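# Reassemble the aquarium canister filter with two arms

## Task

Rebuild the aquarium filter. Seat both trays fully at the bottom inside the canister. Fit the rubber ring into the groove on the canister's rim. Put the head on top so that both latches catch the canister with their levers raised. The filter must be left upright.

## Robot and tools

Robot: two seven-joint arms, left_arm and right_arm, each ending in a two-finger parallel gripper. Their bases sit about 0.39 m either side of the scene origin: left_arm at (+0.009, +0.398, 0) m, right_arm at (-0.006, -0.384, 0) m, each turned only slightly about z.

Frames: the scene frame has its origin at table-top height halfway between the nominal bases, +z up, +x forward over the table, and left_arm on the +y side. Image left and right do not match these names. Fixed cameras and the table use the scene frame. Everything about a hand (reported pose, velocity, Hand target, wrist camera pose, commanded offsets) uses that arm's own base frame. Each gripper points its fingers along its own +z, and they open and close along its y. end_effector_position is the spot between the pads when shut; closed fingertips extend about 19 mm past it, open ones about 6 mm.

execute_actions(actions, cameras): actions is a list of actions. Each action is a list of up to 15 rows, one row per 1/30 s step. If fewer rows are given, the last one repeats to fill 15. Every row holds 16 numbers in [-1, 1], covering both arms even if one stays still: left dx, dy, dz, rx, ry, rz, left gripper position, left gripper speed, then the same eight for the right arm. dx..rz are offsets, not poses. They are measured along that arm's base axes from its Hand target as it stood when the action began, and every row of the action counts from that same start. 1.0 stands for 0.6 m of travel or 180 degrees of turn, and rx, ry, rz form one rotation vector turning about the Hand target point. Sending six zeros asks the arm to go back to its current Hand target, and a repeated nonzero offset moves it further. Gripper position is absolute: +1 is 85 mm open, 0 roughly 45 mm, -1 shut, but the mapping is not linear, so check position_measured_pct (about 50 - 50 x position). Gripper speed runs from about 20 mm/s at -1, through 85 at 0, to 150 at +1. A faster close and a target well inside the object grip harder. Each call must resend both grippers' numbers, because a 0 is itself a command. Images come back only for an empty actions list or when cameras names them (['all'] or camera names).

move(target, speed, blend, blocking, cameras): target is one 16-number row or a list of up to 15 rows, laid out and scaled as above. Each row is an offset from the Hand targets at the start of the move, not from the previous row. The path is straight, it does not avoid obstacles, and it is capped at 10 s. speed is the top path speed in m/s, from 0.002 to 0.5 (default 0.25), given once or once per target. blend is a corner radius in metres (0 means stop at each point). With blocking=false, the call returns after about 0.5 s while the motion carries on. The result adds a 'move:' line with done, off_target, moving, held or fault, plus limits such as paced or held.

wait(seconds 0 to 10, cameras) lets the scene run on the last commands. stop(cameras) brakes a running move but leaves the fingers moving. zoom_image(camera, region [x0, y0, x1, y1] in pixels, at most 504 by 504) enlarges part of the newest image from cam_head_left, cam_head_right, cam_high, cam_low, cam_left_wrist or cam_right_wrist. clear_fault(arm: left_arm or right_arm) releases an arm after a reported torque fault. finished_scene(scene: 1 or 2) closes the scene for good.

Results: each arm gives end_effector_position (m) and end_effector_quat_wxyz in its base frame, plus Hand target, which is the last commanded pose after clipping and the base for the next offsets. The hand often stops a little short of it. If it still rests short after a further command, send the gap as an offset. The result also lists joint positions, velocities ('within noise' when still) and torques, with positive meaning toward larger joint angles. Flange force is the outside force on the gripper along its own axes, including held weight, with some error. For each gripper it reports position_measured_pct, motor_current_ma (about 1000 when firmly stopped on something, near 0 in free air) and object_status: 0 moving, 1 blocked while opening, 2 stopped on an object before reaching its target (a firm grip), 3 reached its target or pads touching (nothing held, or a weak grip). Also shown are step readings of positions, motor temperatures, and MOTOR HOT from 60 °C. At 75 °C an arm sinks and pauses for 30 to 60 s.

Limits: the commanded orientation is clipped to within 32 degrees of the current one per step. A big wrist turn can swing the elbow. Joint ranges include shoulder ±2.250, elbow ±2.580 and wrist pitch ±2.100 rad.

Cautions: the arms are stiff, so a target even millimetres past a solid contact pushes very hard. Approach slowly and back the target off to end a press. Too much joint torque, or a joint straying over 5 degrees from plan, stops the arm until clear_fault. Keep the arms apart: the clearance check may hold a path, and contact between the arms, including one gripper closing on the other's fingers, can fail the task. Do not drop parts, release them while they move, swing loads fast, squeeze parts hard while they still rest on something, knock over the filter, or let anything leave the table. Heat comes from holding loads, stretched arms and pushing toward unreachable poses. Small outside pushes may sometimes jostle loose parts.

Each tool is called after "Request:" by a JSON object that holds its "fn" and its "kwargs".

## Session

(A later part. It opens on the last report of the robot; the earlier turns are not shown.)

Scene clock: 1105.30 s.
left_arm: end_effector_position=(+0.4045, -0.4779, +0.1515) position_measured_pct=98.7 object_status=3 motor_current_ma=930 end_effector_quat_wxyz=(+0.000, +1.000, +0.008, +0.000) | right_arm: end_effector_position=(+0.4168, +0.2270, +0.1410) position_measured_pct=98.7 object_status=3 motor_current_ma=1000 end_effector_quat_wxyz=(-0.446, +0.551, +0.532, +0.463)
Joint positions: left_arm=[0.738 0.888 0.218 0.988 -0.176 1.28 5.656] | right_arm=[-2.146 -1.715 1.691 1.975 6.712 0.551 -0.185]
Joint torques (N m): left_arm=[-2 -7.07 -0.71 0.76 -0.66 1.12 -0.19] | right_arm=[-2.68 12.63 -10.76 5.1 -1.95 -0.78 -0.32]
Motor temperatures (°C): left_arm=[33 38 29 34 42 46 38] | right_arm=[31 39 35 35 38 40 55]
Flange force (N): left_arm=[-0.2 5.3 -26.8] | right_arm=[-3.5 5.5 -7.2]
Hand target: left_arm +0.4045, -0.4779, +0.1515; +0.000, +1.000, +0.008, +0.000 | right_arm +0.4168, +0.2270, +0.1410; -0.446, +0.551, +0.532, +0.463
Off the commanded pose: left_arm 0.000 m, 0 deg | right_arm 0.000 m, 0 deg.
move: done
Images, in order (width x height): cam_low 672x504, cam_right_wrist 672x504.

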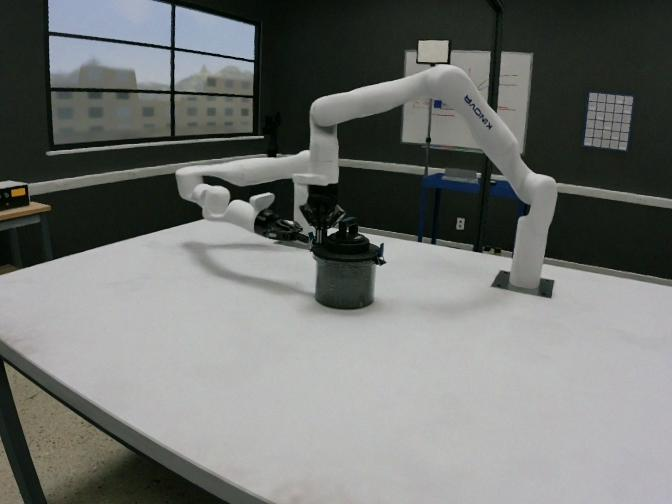

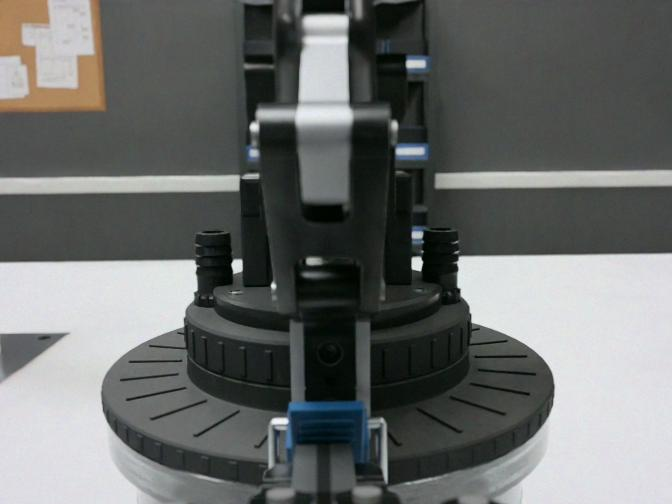

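Request:
{"fn": "move", "kwargs": {"target": [0,0,0,0,0,0,-1,-1,0.0003,0.0083,0.0025,0,0,0,-1,-1], "speed": 0.02, "cameras": ["cam_right_wrist","cam_low"]}}

Request:
{"fn": "zoom_image", "kwargs": {"camera": "cam_low", "region": [295, 225, 345, 275]}}

Scene clock: 1108.07 s.
left_arm: end_effector_position=(+0.4045, -0.4778, +0.1515) position_measured_pct=98.7 object_status=3 motor_current_ma=930 end_effector_quat_wxyz=(+0.000, +1.000, +0.008, +0.000) | right_arm: end_effector_position=(+0.4170, +0.2319, +0.1424) position_measured_pct=98.7 object_status=3 motor_current_ma=1000 end_effector_quat_wxyz=(-0.446, +0.551, +0.532, +0.463)
Joint positions: left_arm=[0.738 0.888 0.218 0.988 -0.176 1.281 5.656] | right_arm=[-2.157 -1.711 1.691 1.979 6.712 0.536 -0.191]
Joint torques (N m): left_arm=[3.12 -4.14 3.08 -1.42 1.21 -2.72 -0.36] | right_arm=[-7.5 11.47 -14.72 7.23 -3.47 -1.88 -0.33]
Motor temperatures (°C): left_arm=[33 38 29 34 42 46 38] | right_arm=[31 39 35 35 38 40 55]
Flange force (N): left_arm=[-1.4 -8.7 -34.0] | right_arm=[-12.9 4.4 -18.5]
Hand target: left_arm +0.4045, -0.4779, +0.1515; +0.000, +1.000, +0.008, +0.000 | right_arm +0.4170, +0.2320, +0.1425; -0.446, +0.551, +0.532, +0.463
Off the commanded pose: left_arm 0.000 m, 0 deg | right_arm 0.000 m, 0 deg.
move: done
Images, in order (width x height): cam_low 672x504, cam_right_wrist 672x504.

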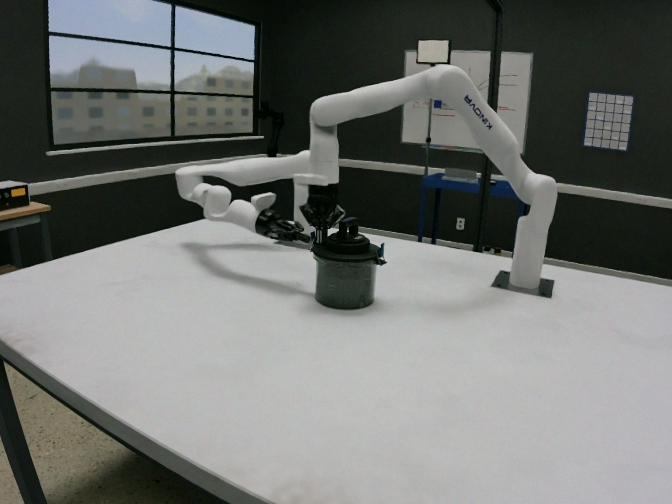

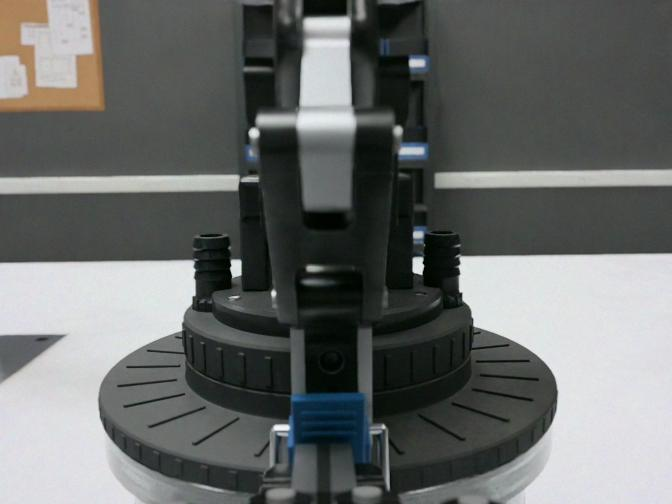

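Scaled by 10.080 from the camera's 672x504 image, which has a finer 960x720 frame.

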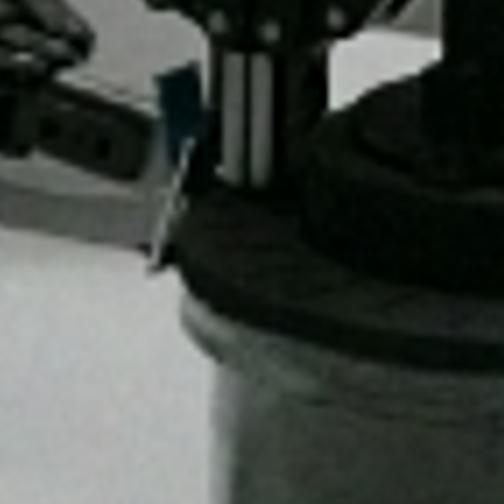

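Request:
{"fn": "move", "kwargs": {"target": [0,0,0,0,0,0,-1,-1,0.0002,0.005,0.0025,0,0,0,-1,-1], "speed": 0.02, "cameras": ["cam_right_wrist","cam_low"]}}

Request:
{"fn": "zoom_image", "kwargs": {"camera": "cam_low", "region": [295, 225, 345, 275]}}

Scene clock: 1110.83 s.
left_arm: end_effector_position=(+0.4046, -0.4778, +0.1515) position_measured_pct=98.7 object_status=3 motor_current_ma=930 end_effector_quat_wxyz=(+0.000, +1.000, +0.008, +0.000) | right_arm: end_effector_position=(+0.4171, +0.2349, +0.1439) position_measured_pct=98.7 object_status=3 motor_current_ma=1000 end_effector_quat_wxyz=(-0.446, +0.551, +0.532, +0.463)
Joint positions: left_arm=[0.738 0.888 0.218 0.988 -0.176 1.28 5.656] | right_arm=[-2.164 -1.707 1.69 1.981 6.712 0.527 -0.195]
Joint torques (N m): left_arm=[11.54 -1.27 9.6 -6.34 4.59 -9.44 -0.31] | right_arm=[-16.82 9.57 -25.06 14.63 -7.35 -2.55 -0.32]
Motor temperatures (°C): left_arm=[33 38 29 34 42 46 38] | right_arm=[31 39 35 36 38 40 55]
Flange force (N): left_arm=[-3.6 -32.6 -43.0] | right_arm=[-37.8 7.3 -35.4]
Hand target: left_arm +0.4045, -0.4779, +0.1515; +0.000, +1.000, +0.008, +0.000 | right_arm +0.4171, +0.2350, +0.1440; -0.446, +0.551, +0.532, +0.463
Off the commanded pose: left_arm 0.000 m, 0 deg | right_arm 0.000 m, 0 deg.
move: done
Images, in order (width x height): cam_low 672x504, cam_right_wrist 672x504.

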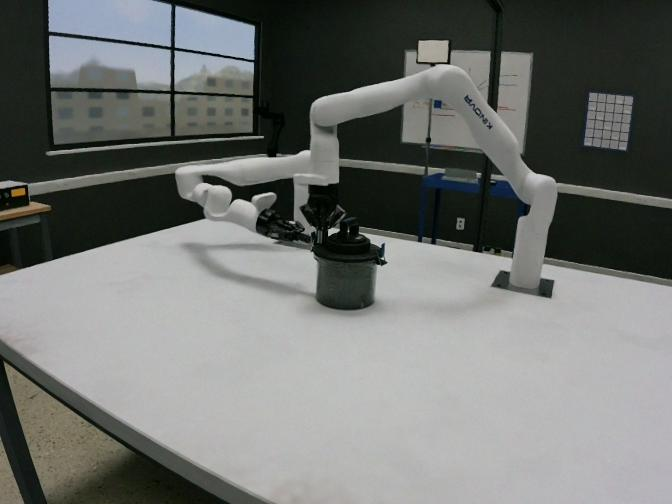

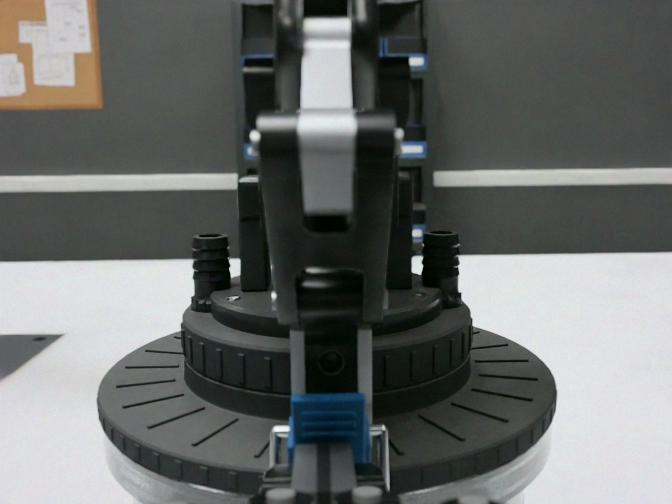

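Scaled by 10.080 from the camera's 672x504 image, which has a finer 960x720 frame.

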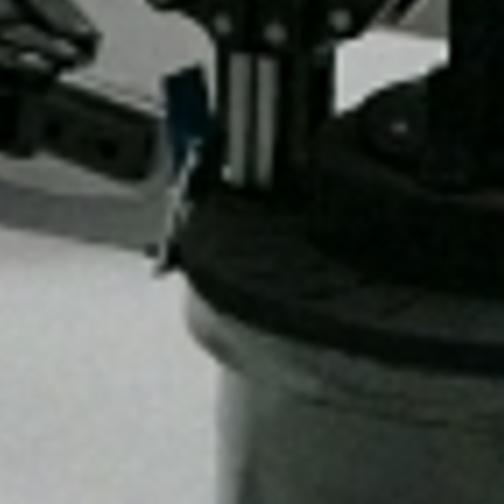

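Request:
{"fn": "move", "kwargs": {"target": [0,0,0,0,0,0,-1,-1,-0.0007,-0.02,-0.0033,0,0,0,-1,-1], "speed": 0.03, "cameras": ["cam_right_wrist","cam_low"]}}

Request:
{"fn": "zoom_image", "kwargs": {"camera": "cam_low", "region": [295, 225, 345, 275]}}

Request:
{"fn": "zoom_image", "kwargs": {"camera": "cam_right_wrist", "region": [200, 300, 460, 504]}}

Scene clock: 1114.73 s.
left_arm: end_effector_position=(+0.4045, -0.4779, +0.1515) position_measured_pct=98.7 object_status=3 motor_current_ma=930 end_effector_quat_wxyz=(+0.000, +1.000, +0.008, +0.000) | right_arm: end_effector_position=(+0.4167, +0.2230, +0.1420) position_measured_pct=98.7 object_status=3 motor_current_ma=1000 end_effector_quat_wxyz=(-0.446, +0.551, +0.532, +0.463)
Joint positions: left_arm=[0.738 0.888 0.218 0.988 -0.176 1.28 5.656] | right_arm=[-2.137 -1.714 1.688 1.974 6.71 0.562 -0.184]
Joint torques (N m): left_arm=[3.99 -4.33 3.96 -0.04 2.13 -1.45 -0.16] | right_arm=[1.28 13.64 -10.07 3.65 -1.59 -0.41 -0.33]
Motor temperatures (°C): left_arm=[33 38 29 34 42 46 38] | right_arm=[31 39 35 36 38 40 55]
Flange force (N): left_arm=[2.7 -6.3 -32.7] | right_arm=[-0.8 6.2 2.6]
Hand target: left_arm +0.4045, -0.4779, +0.1515; +0.000, +1.000, +0.008, +0.000 | right_arm +0.4167, +0.2230, +0.1420; -0.446, +0.551, +0.532, +0.463
Off the commanded pose: left_arm 0.000 m, 0 deg | right_arm 0.000 m, 0 deg.
move: done
Images, in order (width x height): cam_low 672x504, cam_right_wrist 672x504.

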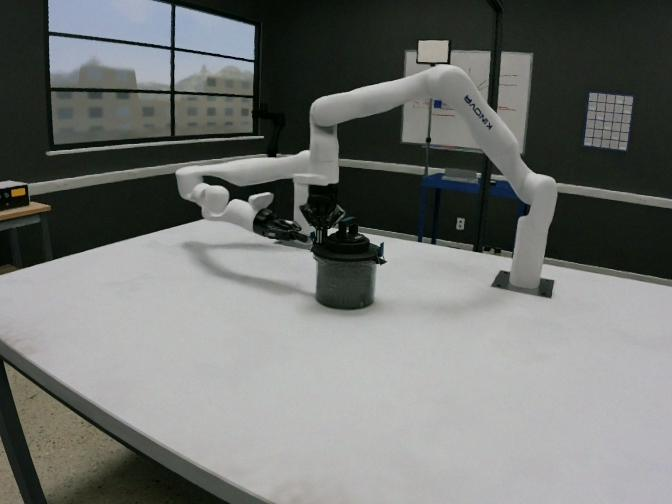

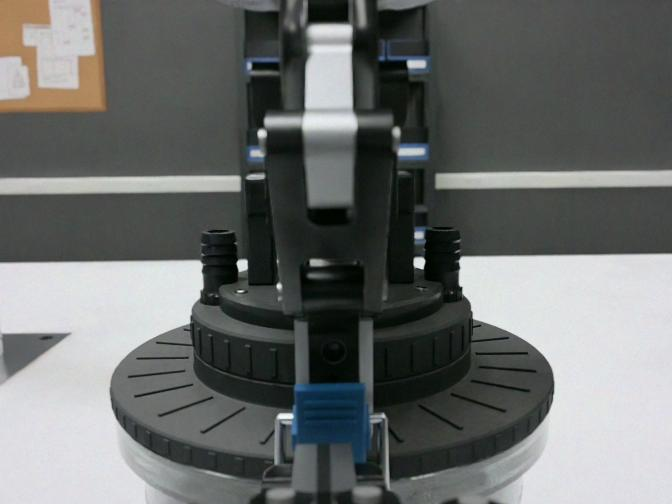

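Scaled by 10.080 from the camera's 672x504 image, which has a finer 960x720 frame.

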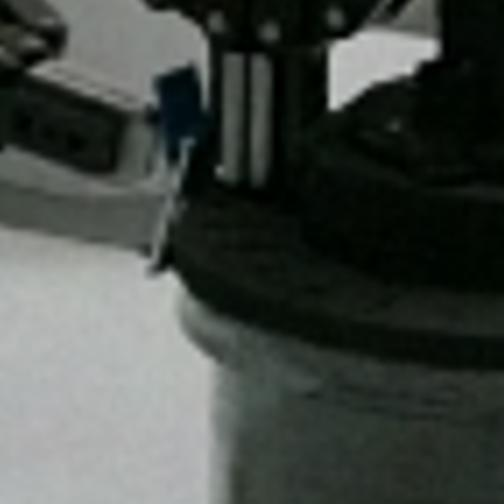

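Scaled by 1.938.

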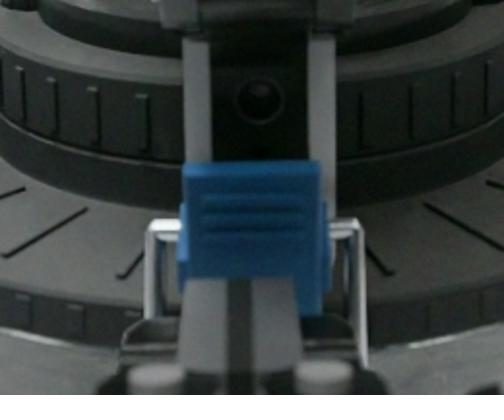

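Request:
{"fn": "move", "kwargs": {"target": [0,0,0.1,0,0,0,-1,-1,0,0,0,0,0,0,-1,-1], "speed": 0.05, "cameras": ["cam_right_wrist","cam_low","cam_left_wrist"]}}

Request:
{"fn": "zoom_image", "kwargs": {"camera": "cam_low", "region": [295, 215, 395, 315]}}

Request:
{"fn": "zoom_image", "kwargs": {"camera": "cam_left_wrist", "region": [330, 350, 530, 504]}}

Scene clock: 1119.30 s.
left_arm: end_effector_position=(+0.4045, -0.4779, +0.2116) position_measured_pct=98.7 object_status=3 motor_current_ma=930 end_effector_quat_wxyz=(+0.000, +1.000, +0.008, +0.001) | right_arm: end_effector_position=(+0.4167, +0.2230, +0.1420) position_measured_pct=98.7 object_status=3 motor_current_ma=1000 end_effector_quat_wxyz=(-0.446, +0.551, +0.532, +0.463)
Joint positions: left_arm=[0.743 0.849 0.227 0.87 -0.172 1.436 5.645] | right_arm=[-2.137 -1.714 1.688 1.974 6.71 0.562 -0.184]
Joint torques (N m): left_arm=[-1.41 -23.64 1.15 -8.27 -0.38 0.16 -0.18] | right_arm=[1.28 13.7 -10.09 3.65 -1.59 -0.44 -0.31]
Motor temperatures (°C): left_arm=[33 38 29 34 42 46 38] | right_arm=[31 39 35 36 38 40 55]
Flange force (N): left_arm=[-0.3 3.7 -1.1] | right_arm=[-0.9 6.3 2.5]
Hand target: left_arm +0.4045, -0.4779, +0.2115; +0.000, +1.000, +0.008, +0.000 | right_arm +0.4167, +0.2230, +0.1420; -0.446, +0.551, +0.532, +0.463
Off the commanded pose: left_arm 0.000 m, 0 deg | right_arm 0.000 m, 0 deg.
move: done
Images, in order (width x height): cam_low 672x504, cam_left_wrist 672x504, cam_right_wrist 672x504.

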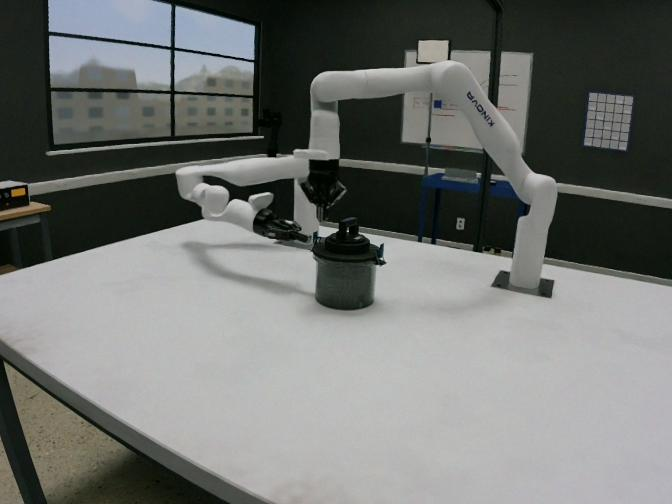

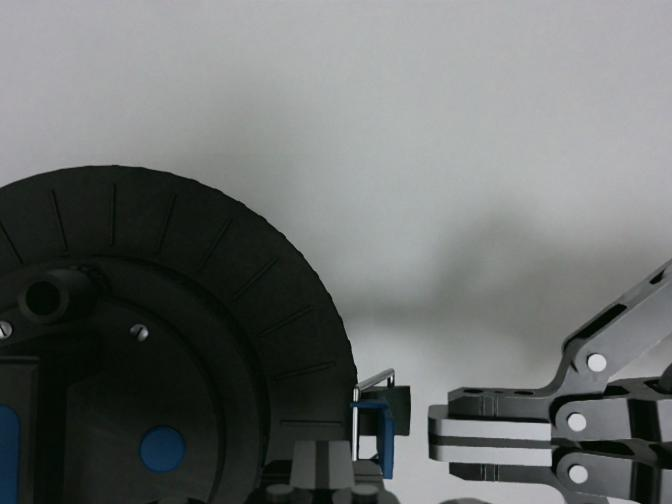

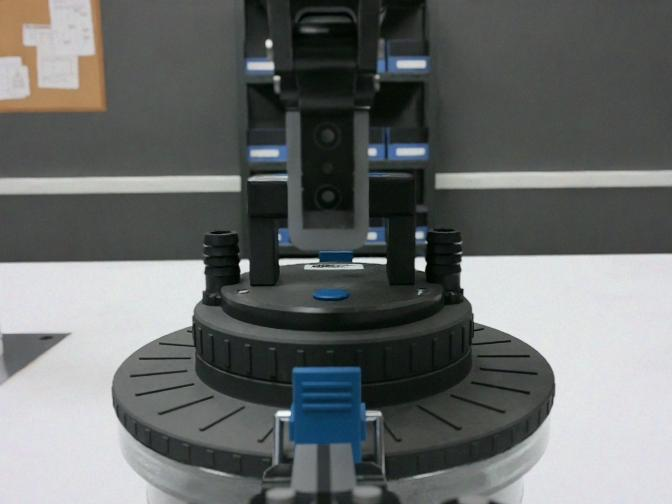

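Scaled by 5.040 from the camera's 672x504 image, which has a finer 960x720 frame.

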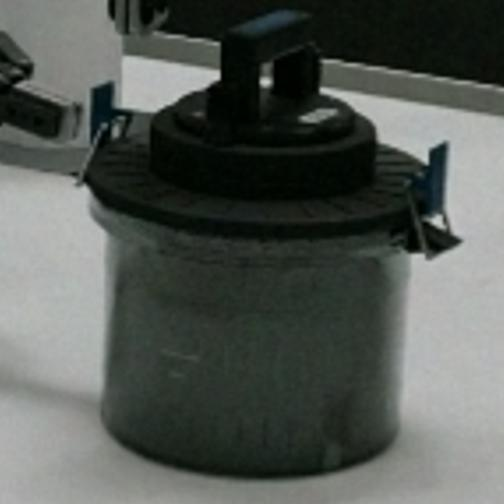

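Scaled by 2.520.

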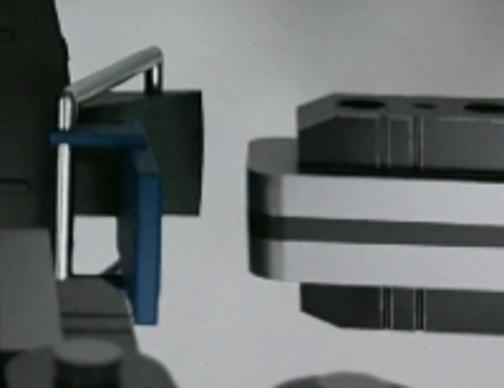

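Request:
{"fn": "move", "kwargs": {"target": [0,0,0.1,0,0,0,-1,-1,0.0005,0.0142,0.008,0,0,0,-1,-1], "speed": 0.02, "cameras": ["cam_right_wrist","cam_low","cam_left_wrist"]}}

Request:
{"fn": "zoom_image", "kwargs": {"camera": "cam_low", "region": [295, 215, 395, 315]}}

Scene clock: 1125.93 s.
left_arm: end_effector_position=(+0.4045, -0.4779, +0.2715) position_measured_pct=98.7 object_status=3 motor_current_ma=930 end_effector_quat_wxyz=(+0.000, +1.000, +0.008, +0.000) | right_arm: end_effector_position=(+0.4170, +0.2315, +0.1468) position_measured_pct=98.7 object_status=3 motor_current_ma=1000 end_effector_quat_wxyz=(-0.446, +0.551, +0.532, +0.463)
Joint positions: left_arm=[0.755 0.84 0.233 0.697 -0.173 1.617 5.631] | right_arm=[-2.157 -1.703 1.684 1.982 6.708 0.537 -0.197]
Joint torques (N m): left_arm=[-1.42 -23.62 1.01 -8.36 -0.4 0.18 -0.18] | right_arm=[1.28 13.69 -10.13 3.52 -1.54 -0.46 -0.33]
Motor temperatures (°C): left_arm=[33 38 29 34 42 46 38] | right_arm=[31 39 35 36 38 40 55]
Flange force (N): left_arm=[-0.1 3.9 -1.5] | right_arm=[-0.9 6.2 2.7]
Hand target: left_arm +0.4045, -0.4779, +0.2715; +0.000, +1.000, +0.008, +0.000 | right_arm +0.4170, +0.2315, +0.1468; -0.446, +0.551, +0.532, +0.463
Off the commanded pose: left_arm 0.000 m, 0 deg | right_arm 0.000 m, 0 deg.
move: done
Images, in order (width x height): cam_low 672x504, cam_left_wrist 672x504, cam_right_wrist 672x504.

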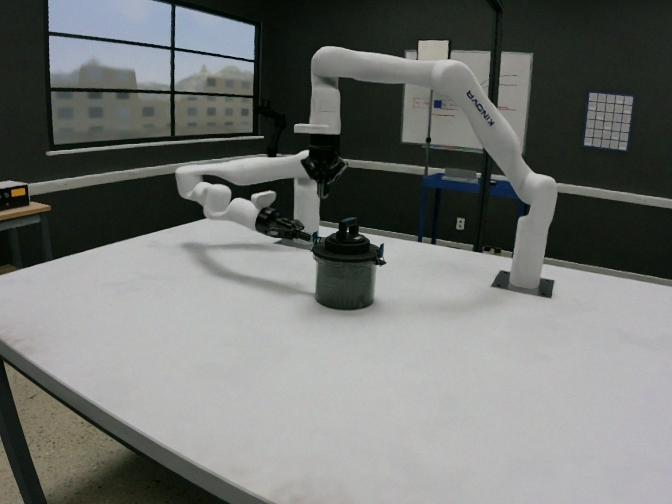

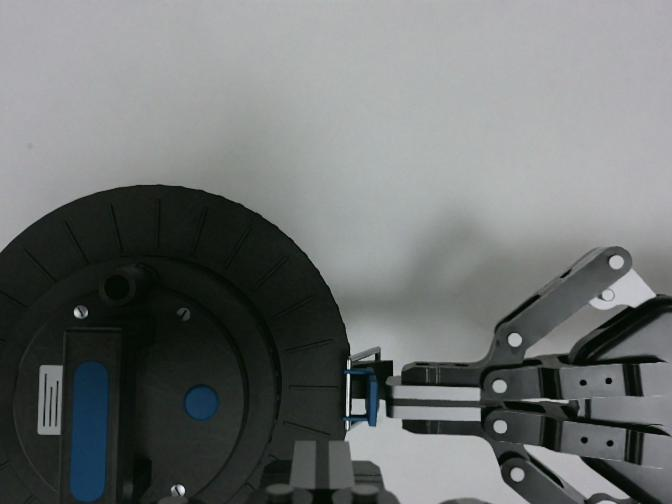

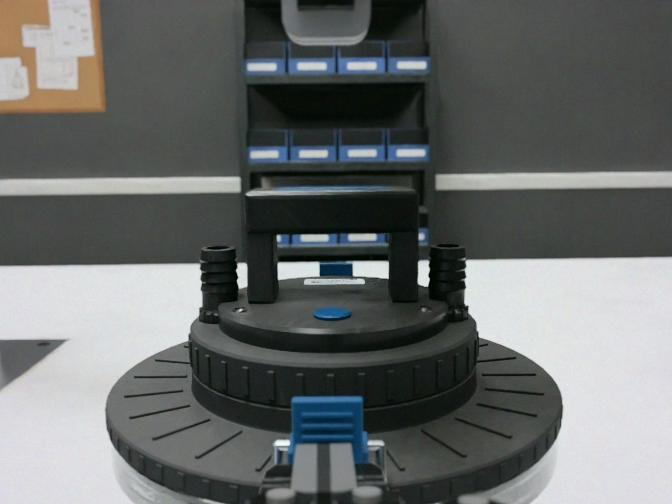

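Scaled by 5.040 from the camera's 672x504 image, which has a finer 960x720 frame.

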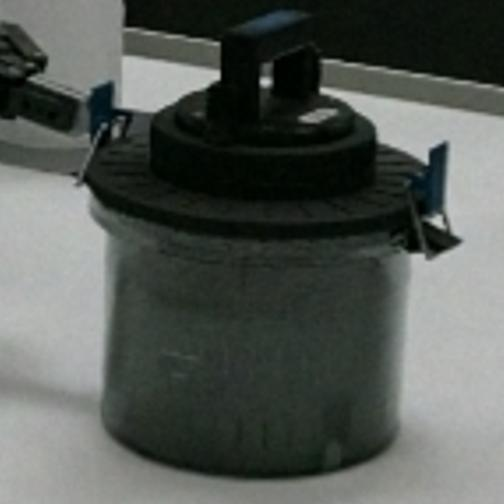

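Request:
{"fn": "move", "kwargs": {"target": [0,0,0,0,0,0,-1,-1,0.0002,0.0067,0,0,0,0,-1,-1], "speed": 0.02, "cameras": ["cam_left_wrist"]}}

Request:
{"fn": "zoom_image", "kwargs": {"camera": "cam_left_wrist", "region": [300, 320, 460, 450]}}

Scene clock: 1128.43 s.
left_arm: end_effector_position=(+0.4045, -0.4779, +0.2715) position_measured_pct=98.7 object_status=3 motor_current_ma=930 end_effector_quat_wxyz=(+0.000, +1.000, +0.008, +0.000) | right_arm: end_effector_position=(+0.4171, +0.2355, +0.1468) position_measured_pct=98.7 object_status=3 motor_current_ma=1000 end_effector_quat_wxyz=(-0.446, +0.551, +0.532, +0.463)
Joint positions: left_arm=[0.755 0.84 0.233 0.697 -0.173 1.617 5.631] | right_arm=[-2.166 -1.702 1.686 1.984 6.709 0.525 -0.2]
Joint torques (N m): left_arm=[-1.45 -23.6 1.03 -8.45 -0.39 0.15 -0.18] | right_arm=[0.48 13.52 -10.18 3.53 -1.53 -0.64 -0.32]
Motor temperatures (°C): left_arm=[33 38 29 34 42 46 38] | right_arm=[31 39 35 36 38 40 55]
Flange force (N): left_arm=[-0.5 3.5 -1.3] | right_arm=[-1.1 5.5 0.5]
Hand target: left_arm +0.4045, -0.4779, +0.2715; +0.000, +1.000, +0.008, +0.000 | right_arm +0.4171, +0.2355, +0.1468; -0.446, +0.551, +0.532, +0.463
Off the commanded pose: left_arm 0.000 m, 0 deg | right_arm 0.000 m, 0 deg.
move: done
Images, in order (width x height): cam_left_wrist 672x504.

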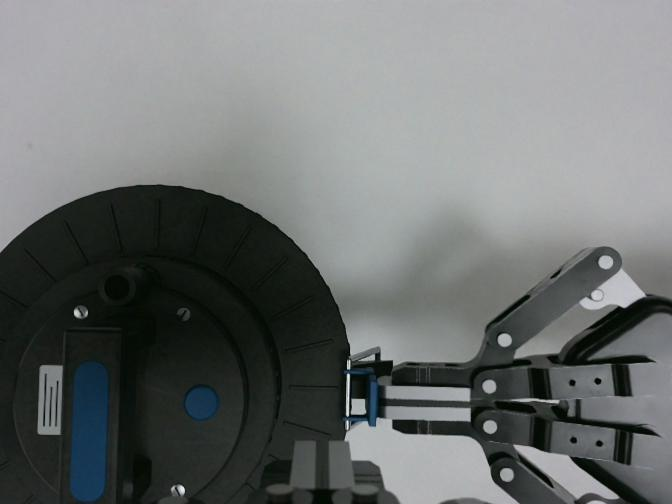

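Scaled by 3.150.

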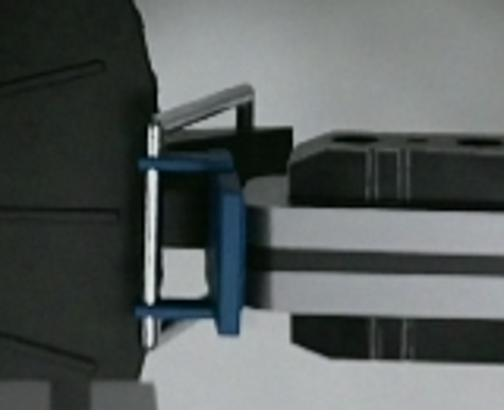

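Request:
{"fn": "move", "kwargs": {"target": [0,0,0,0,0,0,-1,-1,0.0001,0.004,0,0,0,0,-1,-1], "speed": 0.02, "cameras": ["cam_left_wrist"]}}

Request:
{"fn": "zoom_image", "kwargs": {"camera": "cam_left_wrist", "region": [300, 320, 460, 450]}}

Scene clock: 1135.10 s.
left_arm: end_effector_position=(+0.4045, -0.4779, +0.2715) position_measured_pct=98.7 object_status=3 motor_current_ma=930 end_effector_quat_wxyz=(+0.000, +1.000, +0.008, +0.000) | right_arm: end_effector_position=(+0.4172, +0.2379, +0.1468) position_measured_pct=98.7 object_status=3 motor_current_ma=1000 end_effector_quat_wxyz=(-0.446, +0.551, +0.532, +0.463)
Joint positions: left_arm=[0.755 0.84 0.233 0.697 -0.173 1.617 5.631] | right_arm=[-2.171 -1.701 1.686 1.985 6.71 0.518 -0.202]
Joint torques (N m): left_arm=[-1.43 -23.6 1.05 -8.36 -0.4 0.16 -0.18] | right_arm=[-0.65 13.16 -10.06 4.25 -1.54 -0.47 -0.32]
Motor temperatures (°C): left_arm=[33 39 29 34 42 46 38] | right_arm=[31 39 35 35 38 40 55]
Flange force (N): left_arm=[-0.1 4.0 -1.5] | right_arm=[-1.1 6.1 -1.8]
Hand target: left_arm +0.4045, -0.4779, +0.2715; +0.000, +1.000, +0.008, +0.000 | right_arm +0.4172, +0.2379, +0.1468; -0.446, +0.551, +0.532, +0.463
Off the commanded pose: left_arm 0.000 m, 0 deg | right_arm 0.000 m, 0 deg.
move: done
Images, in order (width x height): cam_left_wrist 672x504.

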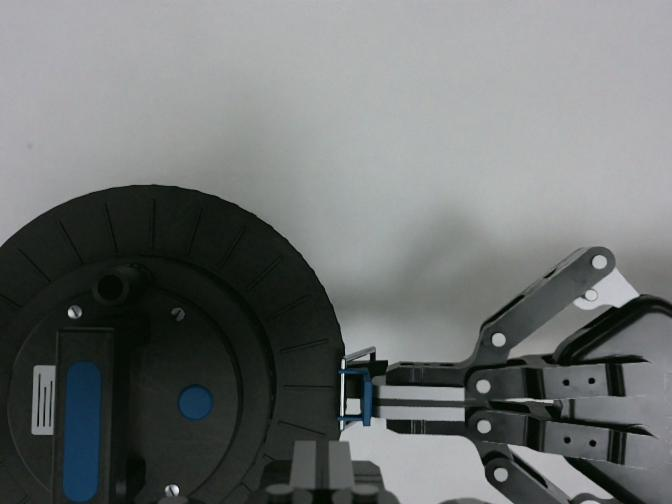

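Scaled by 3.150.

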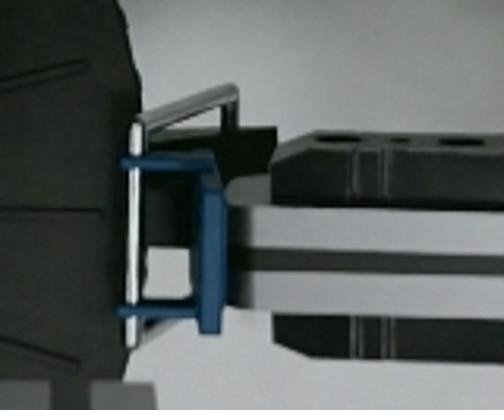

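Request:
{"fn": "move", "kwargs": {"target": [[0,0,0.15,0,0,0,-1,-1,0,-0.008,0,0,0,0,-1,-1],[0.0033,0.63,0.15,-0.344,-0.343,-0.409,-1,-1,0,-0.008,0,0,0,0,-1,-1],[0.0033,0.5,-0.2078,-0.344,-0.343,-0.409,-1,-1,0,-0.008,0,0,0,0,-1,-1]], "speed": 0.2, "blend": [0.03,0.03,0], "cameras": ["cam_left_wrist","cam_right_wrist"]}}

Scene clock: 1147.27 s.
left_arm: end_effector_position=(+0.4065, -0.1779, +0.1469) position_measured_pct=98.7 object_status=3 motor_current_ma=930 end_effector_quat_wxyz=(+0.459, +0.546, -0.537, +0.450) | right_arm: end_effector_position=(+0.4172, +0.2331, +0.1468) position_measured_pct=98.7 object_status=3 motor_current_ma=1000 end_effector_quat_wxyz=(-0.446, +0.551, +0.532, +0.463)
Joint positions: left_arm=[-0.507 1.03 0.206 1.914 1.096 1.325 1.856] | right_arm=[-2.16 -1.703 1.684 1.982 6.708 0.532 -0.198]
Joint torques (N m): left_arm=[-1.44 -17.26 3.82 -0.51 0.37 2.99 -0.19] | right_arm=[1.28 13.7 -10.11 3.52 -1.51 -0.45 -0.32]
Motor temperatures (°C): left_arm=[33 39 29 34 42 46 38] | right_arm=[31 39 35 35 38 40 55]
Flange force (N): left_arm=[1.2 -2.1 3.0] | right_arm=[-0.8 6.1 2.8]
Hand target: left_arm +0.4065, -0.1779, +0.1468; +0.459, +0.546, -0.537, +0.450 | right_arm +0.4172, +0.2331, +0.1468; -0.446, +0.551, +0.532, +0.463
Off the commanded pose: left_arm 0.000 m, 0 deg | right_arm 0.000 m, 0 deg.
move: done
Images, in order (width x height): cam_left_wrist 672x504, cam_right_wrist 672x504.

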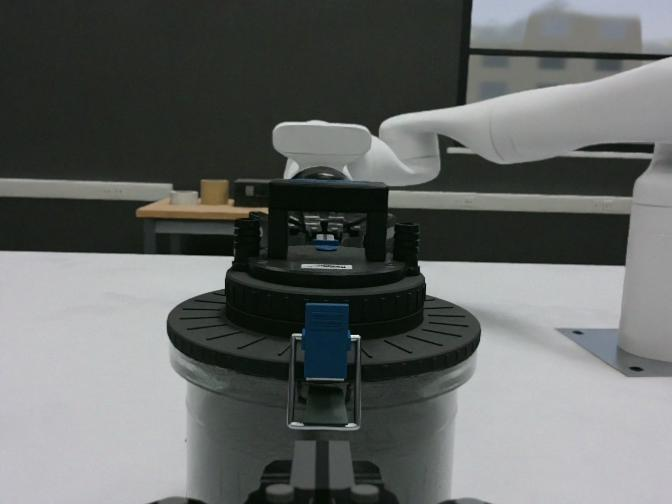

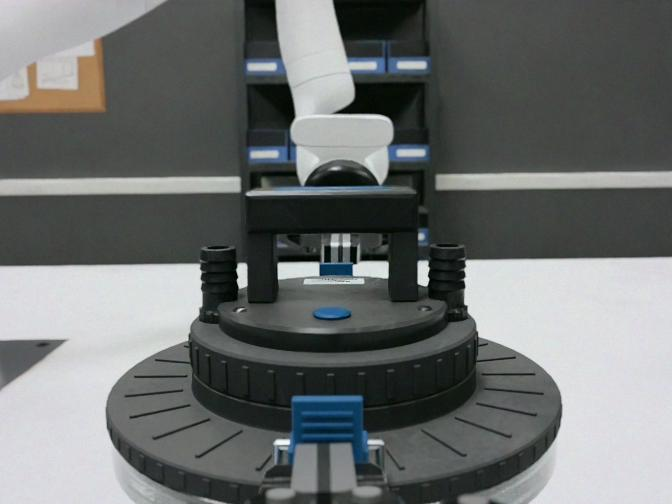

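Request:
{"fn": "move", "kwargs": {"target": [-0.002,-0.165,0,0,0,0,-1,-1,0,0,0,0,0,0,-1,-1], "speed": 0.08}}

Request:
{"fn": "move", "kwargs": {"target": [0,-0.0175,0,0,0,0,-1,-1,0,0.0083,0,0,0,0,-1,-1], "speed": 0.015, "cameras": ["cam_left_wrist","cam_right_wrist","cam_low"]}}

Request:
{"fn": "zoom_image", "kwargs": {"camera": "cam_low", "region": [295, 215, 395, 315]}}

Scene clock: 1151.60 s.
left_arm: end_effector_position=(+0.4053, -0.2769, +0.1468) position_measured_pct=98.7 object_status=3 motor_current_ma=930 end_effector_quat_wxyz=(+0.459, +0.546, -0.537, +0.450) | right_arm: end_effector_position=(+0.4172, +0.2331, +0.1468) position_measured_pct=98.7 object_status=3 motor_current_ma=1000 end_effector_quat_wxyz=(-0.446, +0.551, +0.532, +0.463)
Joint positions: left_arm=[-0.345 1.038 0.3 1.984 1.306 1.177 1.79] | right_arm=[-2.16 -1.703 1.684 1.982 6.708 0.532 -0.198]
Joint torques (N m): left_arm=[-1.46 -17.09 4.62 -0.53 0.16 2.99 -0.19] | right_arm=[1.31 13.71 -10.09 3.52 -1.53 -0.46 -0.32]
Motor temperatures (°C): left_arm=[33 39 29 34 42 46 38] | right_arm=[31 39 35 35 38 40 55]
Flange force (N): left_arm=[1.0 -1.4 3.5] | right_arm=[-0.8 6.2 2.8]
Hand target: left_arm +0.4053, -0.2769, +0.1468; +0.459, +0.546, -0.537, +0.450 | right_arm +0.4172, +0.2331, +0.1468; -0.446, +0.551, +0.532, +0.463
Off the commanded pose: left_arm 0.000 m, 0 deg | right_arm 0.000 m, 0 deg.
move: done

Scene clock: 1152.53 s.
left_arm: end_effector_position=(+0.4053, -0.2873, +0.1468) position_measured_pct=98.7 object_status=3 motor_current_ma=930 end_effector_quat_wxyz=(+0.459, +0.546, -0.537, +0.450) | right_arm: end_effector_position=(+0.4172, +0.2380, +0.1468) position_measured_pct=98.7 object_status=3 motor_current_ma=1000 end_effector_quat_wxyz=(-0.446, +0.551, +0.532, +0.463)
Joint positions: left_arm=[-0.327 1.04 0.311 1.987 1.33 1.162 1.783] | right_arm=[-2.172 -1.701 1.687 1.985 6.71 0.518 -0.202]
Joint torques (N m): left_arm=[2.32 -16.1 6.73 -1.05 0.9 2.39 -0.17] | right_arm=[-1.57 12.95 -10.13 3.59 -1.48 -1.13 -0.33]
Motor temperatures (°C): left_arm=[33 39 29 34 42 46 38] | right_arm=[31 39 35 35 38 40 55]
Flange force (N): left_arm=[2.1 1.6 -8.1] | right_arm=[-1.2 4.1 -5.5]
Hand target: left_arm +0.4053, -0.2874, +0.1468; +0.459, +0.546, -0.537, +0.450 | right_arm +0.4172, +0.2381, +0.1468; -0.446, +0.551, +0.532, +0.463
Off the commanded pose: left_arm 0.000 m, 0 deg | right_arm 0.000 m, 0 deg.
move: done
Images, in order (width x height): cam_low 672x504, cam_left_wrist 672x504, cam_right_wrist 672x504.

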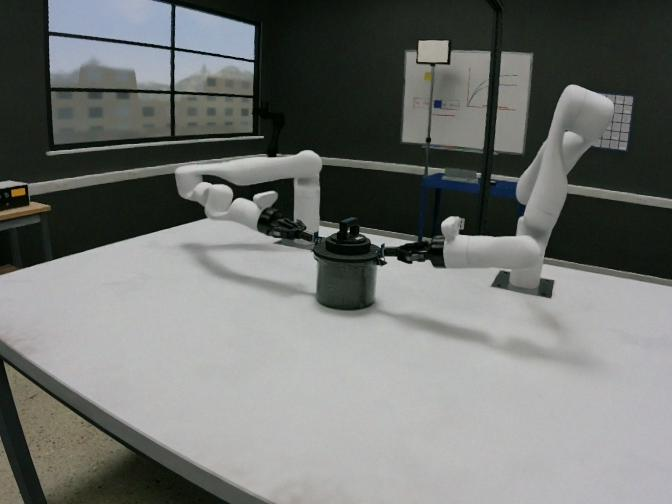

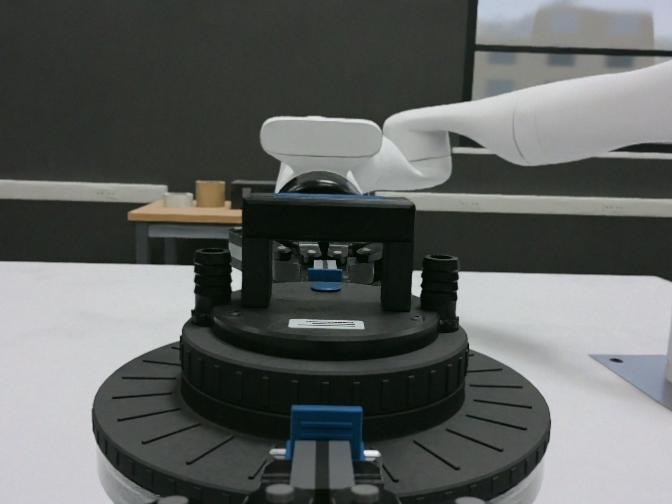

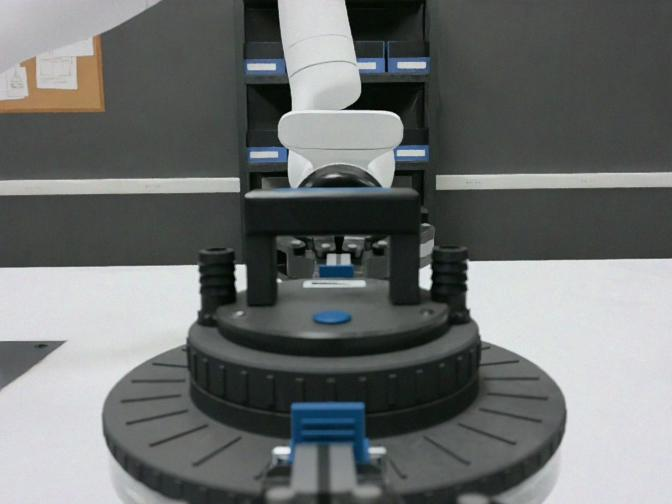

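Scaled by 5.040 from the camera's 672x504 image, which has a finer 960x720 frame.

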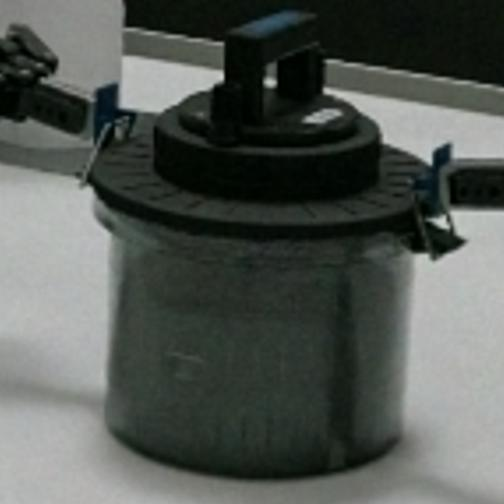

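Request:
{"fn": "move", "kwargs": {"target": [0,-0.002,0,0,0,0,-1,-1,0,0.002,0,0,0,0,-1,-1], "speed": 0.01}}

Scene clock: 1154.77 s.
left_arm: end_effector_position=(+0.4053, -0.2886, +0.1468) position_measured_pct=98.7 object_status=3 motor_current_ma=930 end_effector_quat_wxyz=(+0.459, +0.546, -0.537, +0.450) | right_arm: end_effector_position=(+0.4172, +0.2393, +0.1468) position_measured_pct=98.7 object_status=3 motor_current_ma=1000 end_effector_quat_wxyz=(-0.446, +0.551, +0.532, +0.463)
Joint positions: left_arm=[-0.325 1.041 0.312 1.987 1.332 1.161 1.783] | right_arm=[-2.175 -1.701 1.687 1.986 6.711 0.514 -0.203]
Joint torques (N m): left_arm=[9.51 -13.91 10.34 -0.89 1.42 1.22 -0.16] | right_arm=[-9.96 10.81 -9.55 5.13 -1.41 -2 -0.36]
Motor temperatures (°C): left_arm=[33 39 29 34 42 46 38] | right_arm=[31 39 35 35 38 40 55]
Flange force (N): left_arm=[4.6 4.2 -28.3] | right_arm=[-2.0 1.2 -28.1]
Hand target: left_arm +0.4053, -0.2886, +0.1468; +0.459, +0.546, -0.537, +0.450 | right_arm +0.4172, +0.2393, +0.1468; -0.446, +0.551, +0.532, +0.463
Off the commanded pose: left_arm 0.000 m, 0 deg | right_arm 0.000 m, 0 deg.
move: done

Request:
{"fn": "move", "kwargs": {"target": [0,0.15,0.03,0,0,0,-1,-1,0,-0.15,0.03,0,0,0,-1,-1], "speed": 0.08, "cameras": ["cam_left_wrist","cam_right_wrist","cam_low","cam_head_left"]}}

Request:
{"fn": "zoom_image", "kwargs": {"camera": "cam_left_wrist", "region": [160, 280, 500, 504]}}

Request:
{"fn": "zoom_image", "kwargs": {"camera": "cam_right_wrist", "region": [160, 280, 500, 504]}}

Request:
{"fn": "zoom_image", "kwargs": {"camera": "cam_low", "region": [295, 215, 395, 315]}}

Scene clock: 1159.50 s.
left_arm: end_effector_position=(+0.4053, -0.1986, +0.1648) position_measured_pct=98.7 object_status=3 motor_current_ma=930 end_effector_quat_wxyz=(+0.459, +0.546, -0.537, +0.450) | right_arm: end_effector_position=(+0.4171, +0.1493, +0.1648) position_measured_pct=98.7 object_status=3 motor_current_ma=1000 end_effector_quat_wxyz=(-0.446, +0.551, +0.532, +0.463)
Joint positions: left_arm=[-0.481 0.985 0.233 1.949 1.136 1.302 1.871] | right_arm=[-1.991 -1.688 1.626 1.915 6.649 0.778 -0.161]
Joint torques (N m): left_arm=[-1.43 -16.98 3.93 -0.74 0.4 2.96 -0.21] | right_arm=[1.29 14.08 -9.99 3.02 -2.07 -0.35 -0.34]
Motor temperatures (°C): left_arm=[33 39 29 34 42 46 38] | right_arm=[31 39 35 35 38 40 55]
Flange force (N): left_arm=[1.1 -2.1 3.1] | right_arm=[-0.9 7.0 1.0]
Hand target: left_arm +0.4053, -0.1986, +0.1648; +0.459, +0.546, -0.537, +0.450 | right_arm +0.4172, +0.1493, +0.1648; -0.446, +0.551, +0.532, +0.463
Off the commanded pose: left_arm 0.000 m, 0 deg | right_arm 0.000 m, 0 deg.
move: done
Images, in order (width x height): cam_head_left 672x504, cam_low 672x504, cam_left_wrist 672x504, cam_right_wrist 672x504.

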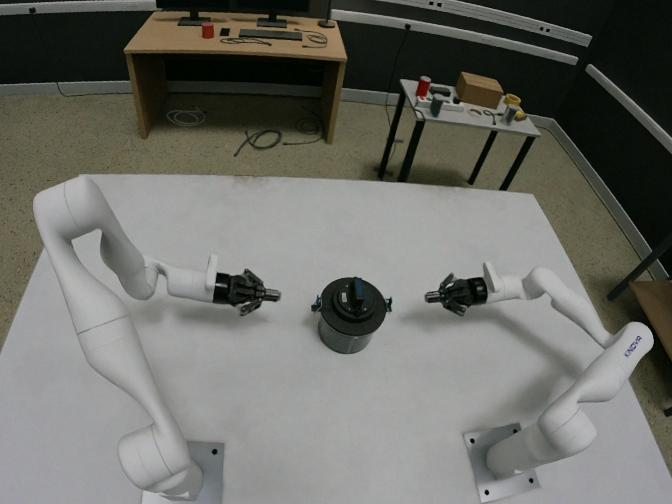

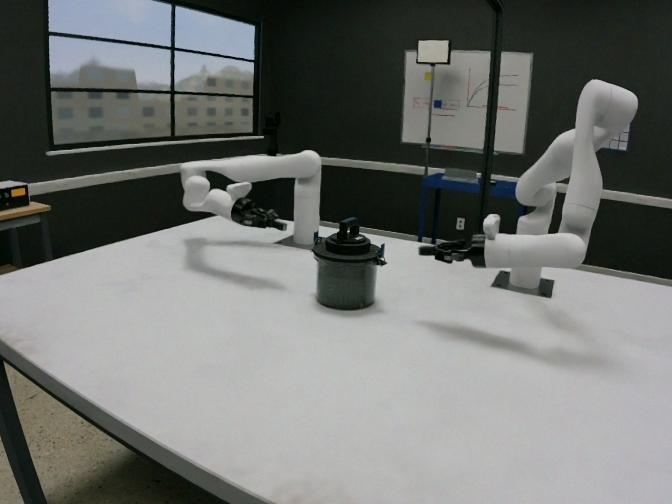

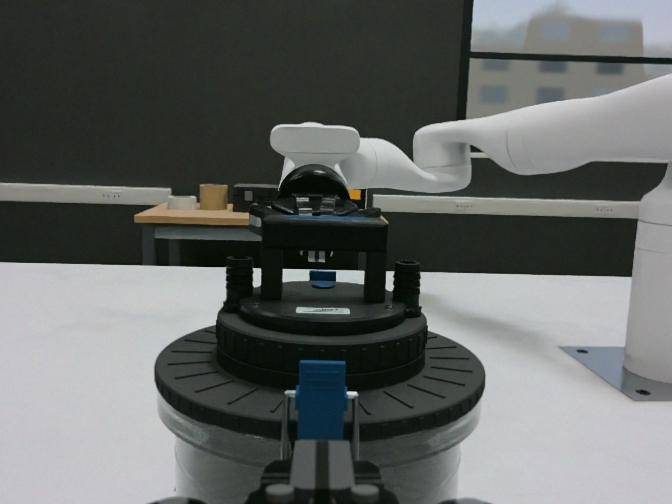

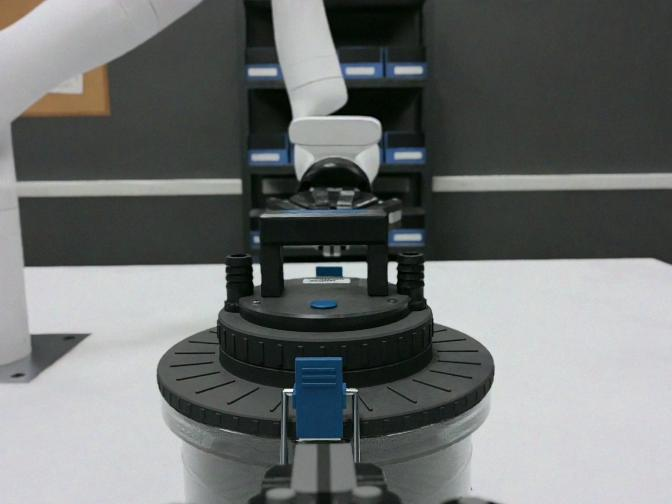

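Scaled by 1.482.

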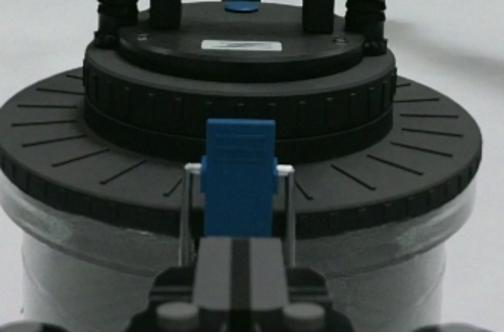

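Scaled by 1.482.

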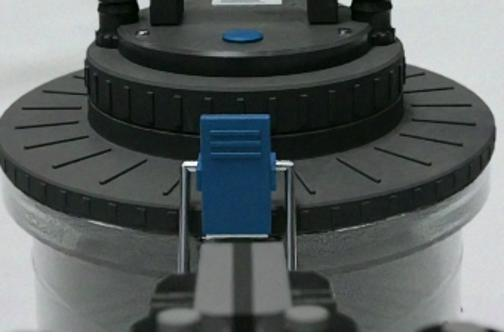

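Scaled by 5.040 from the camera's 672x504 image, which has a finer 960x720 frame.

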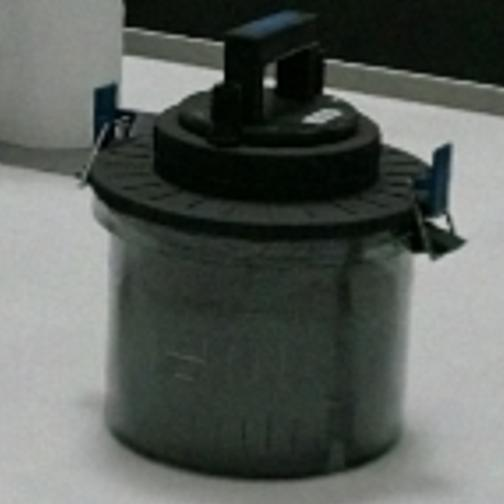

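Request:
{"fn": "finished_scene", "kwargs": {"scene": 1}}

The scene is finished: the task was done.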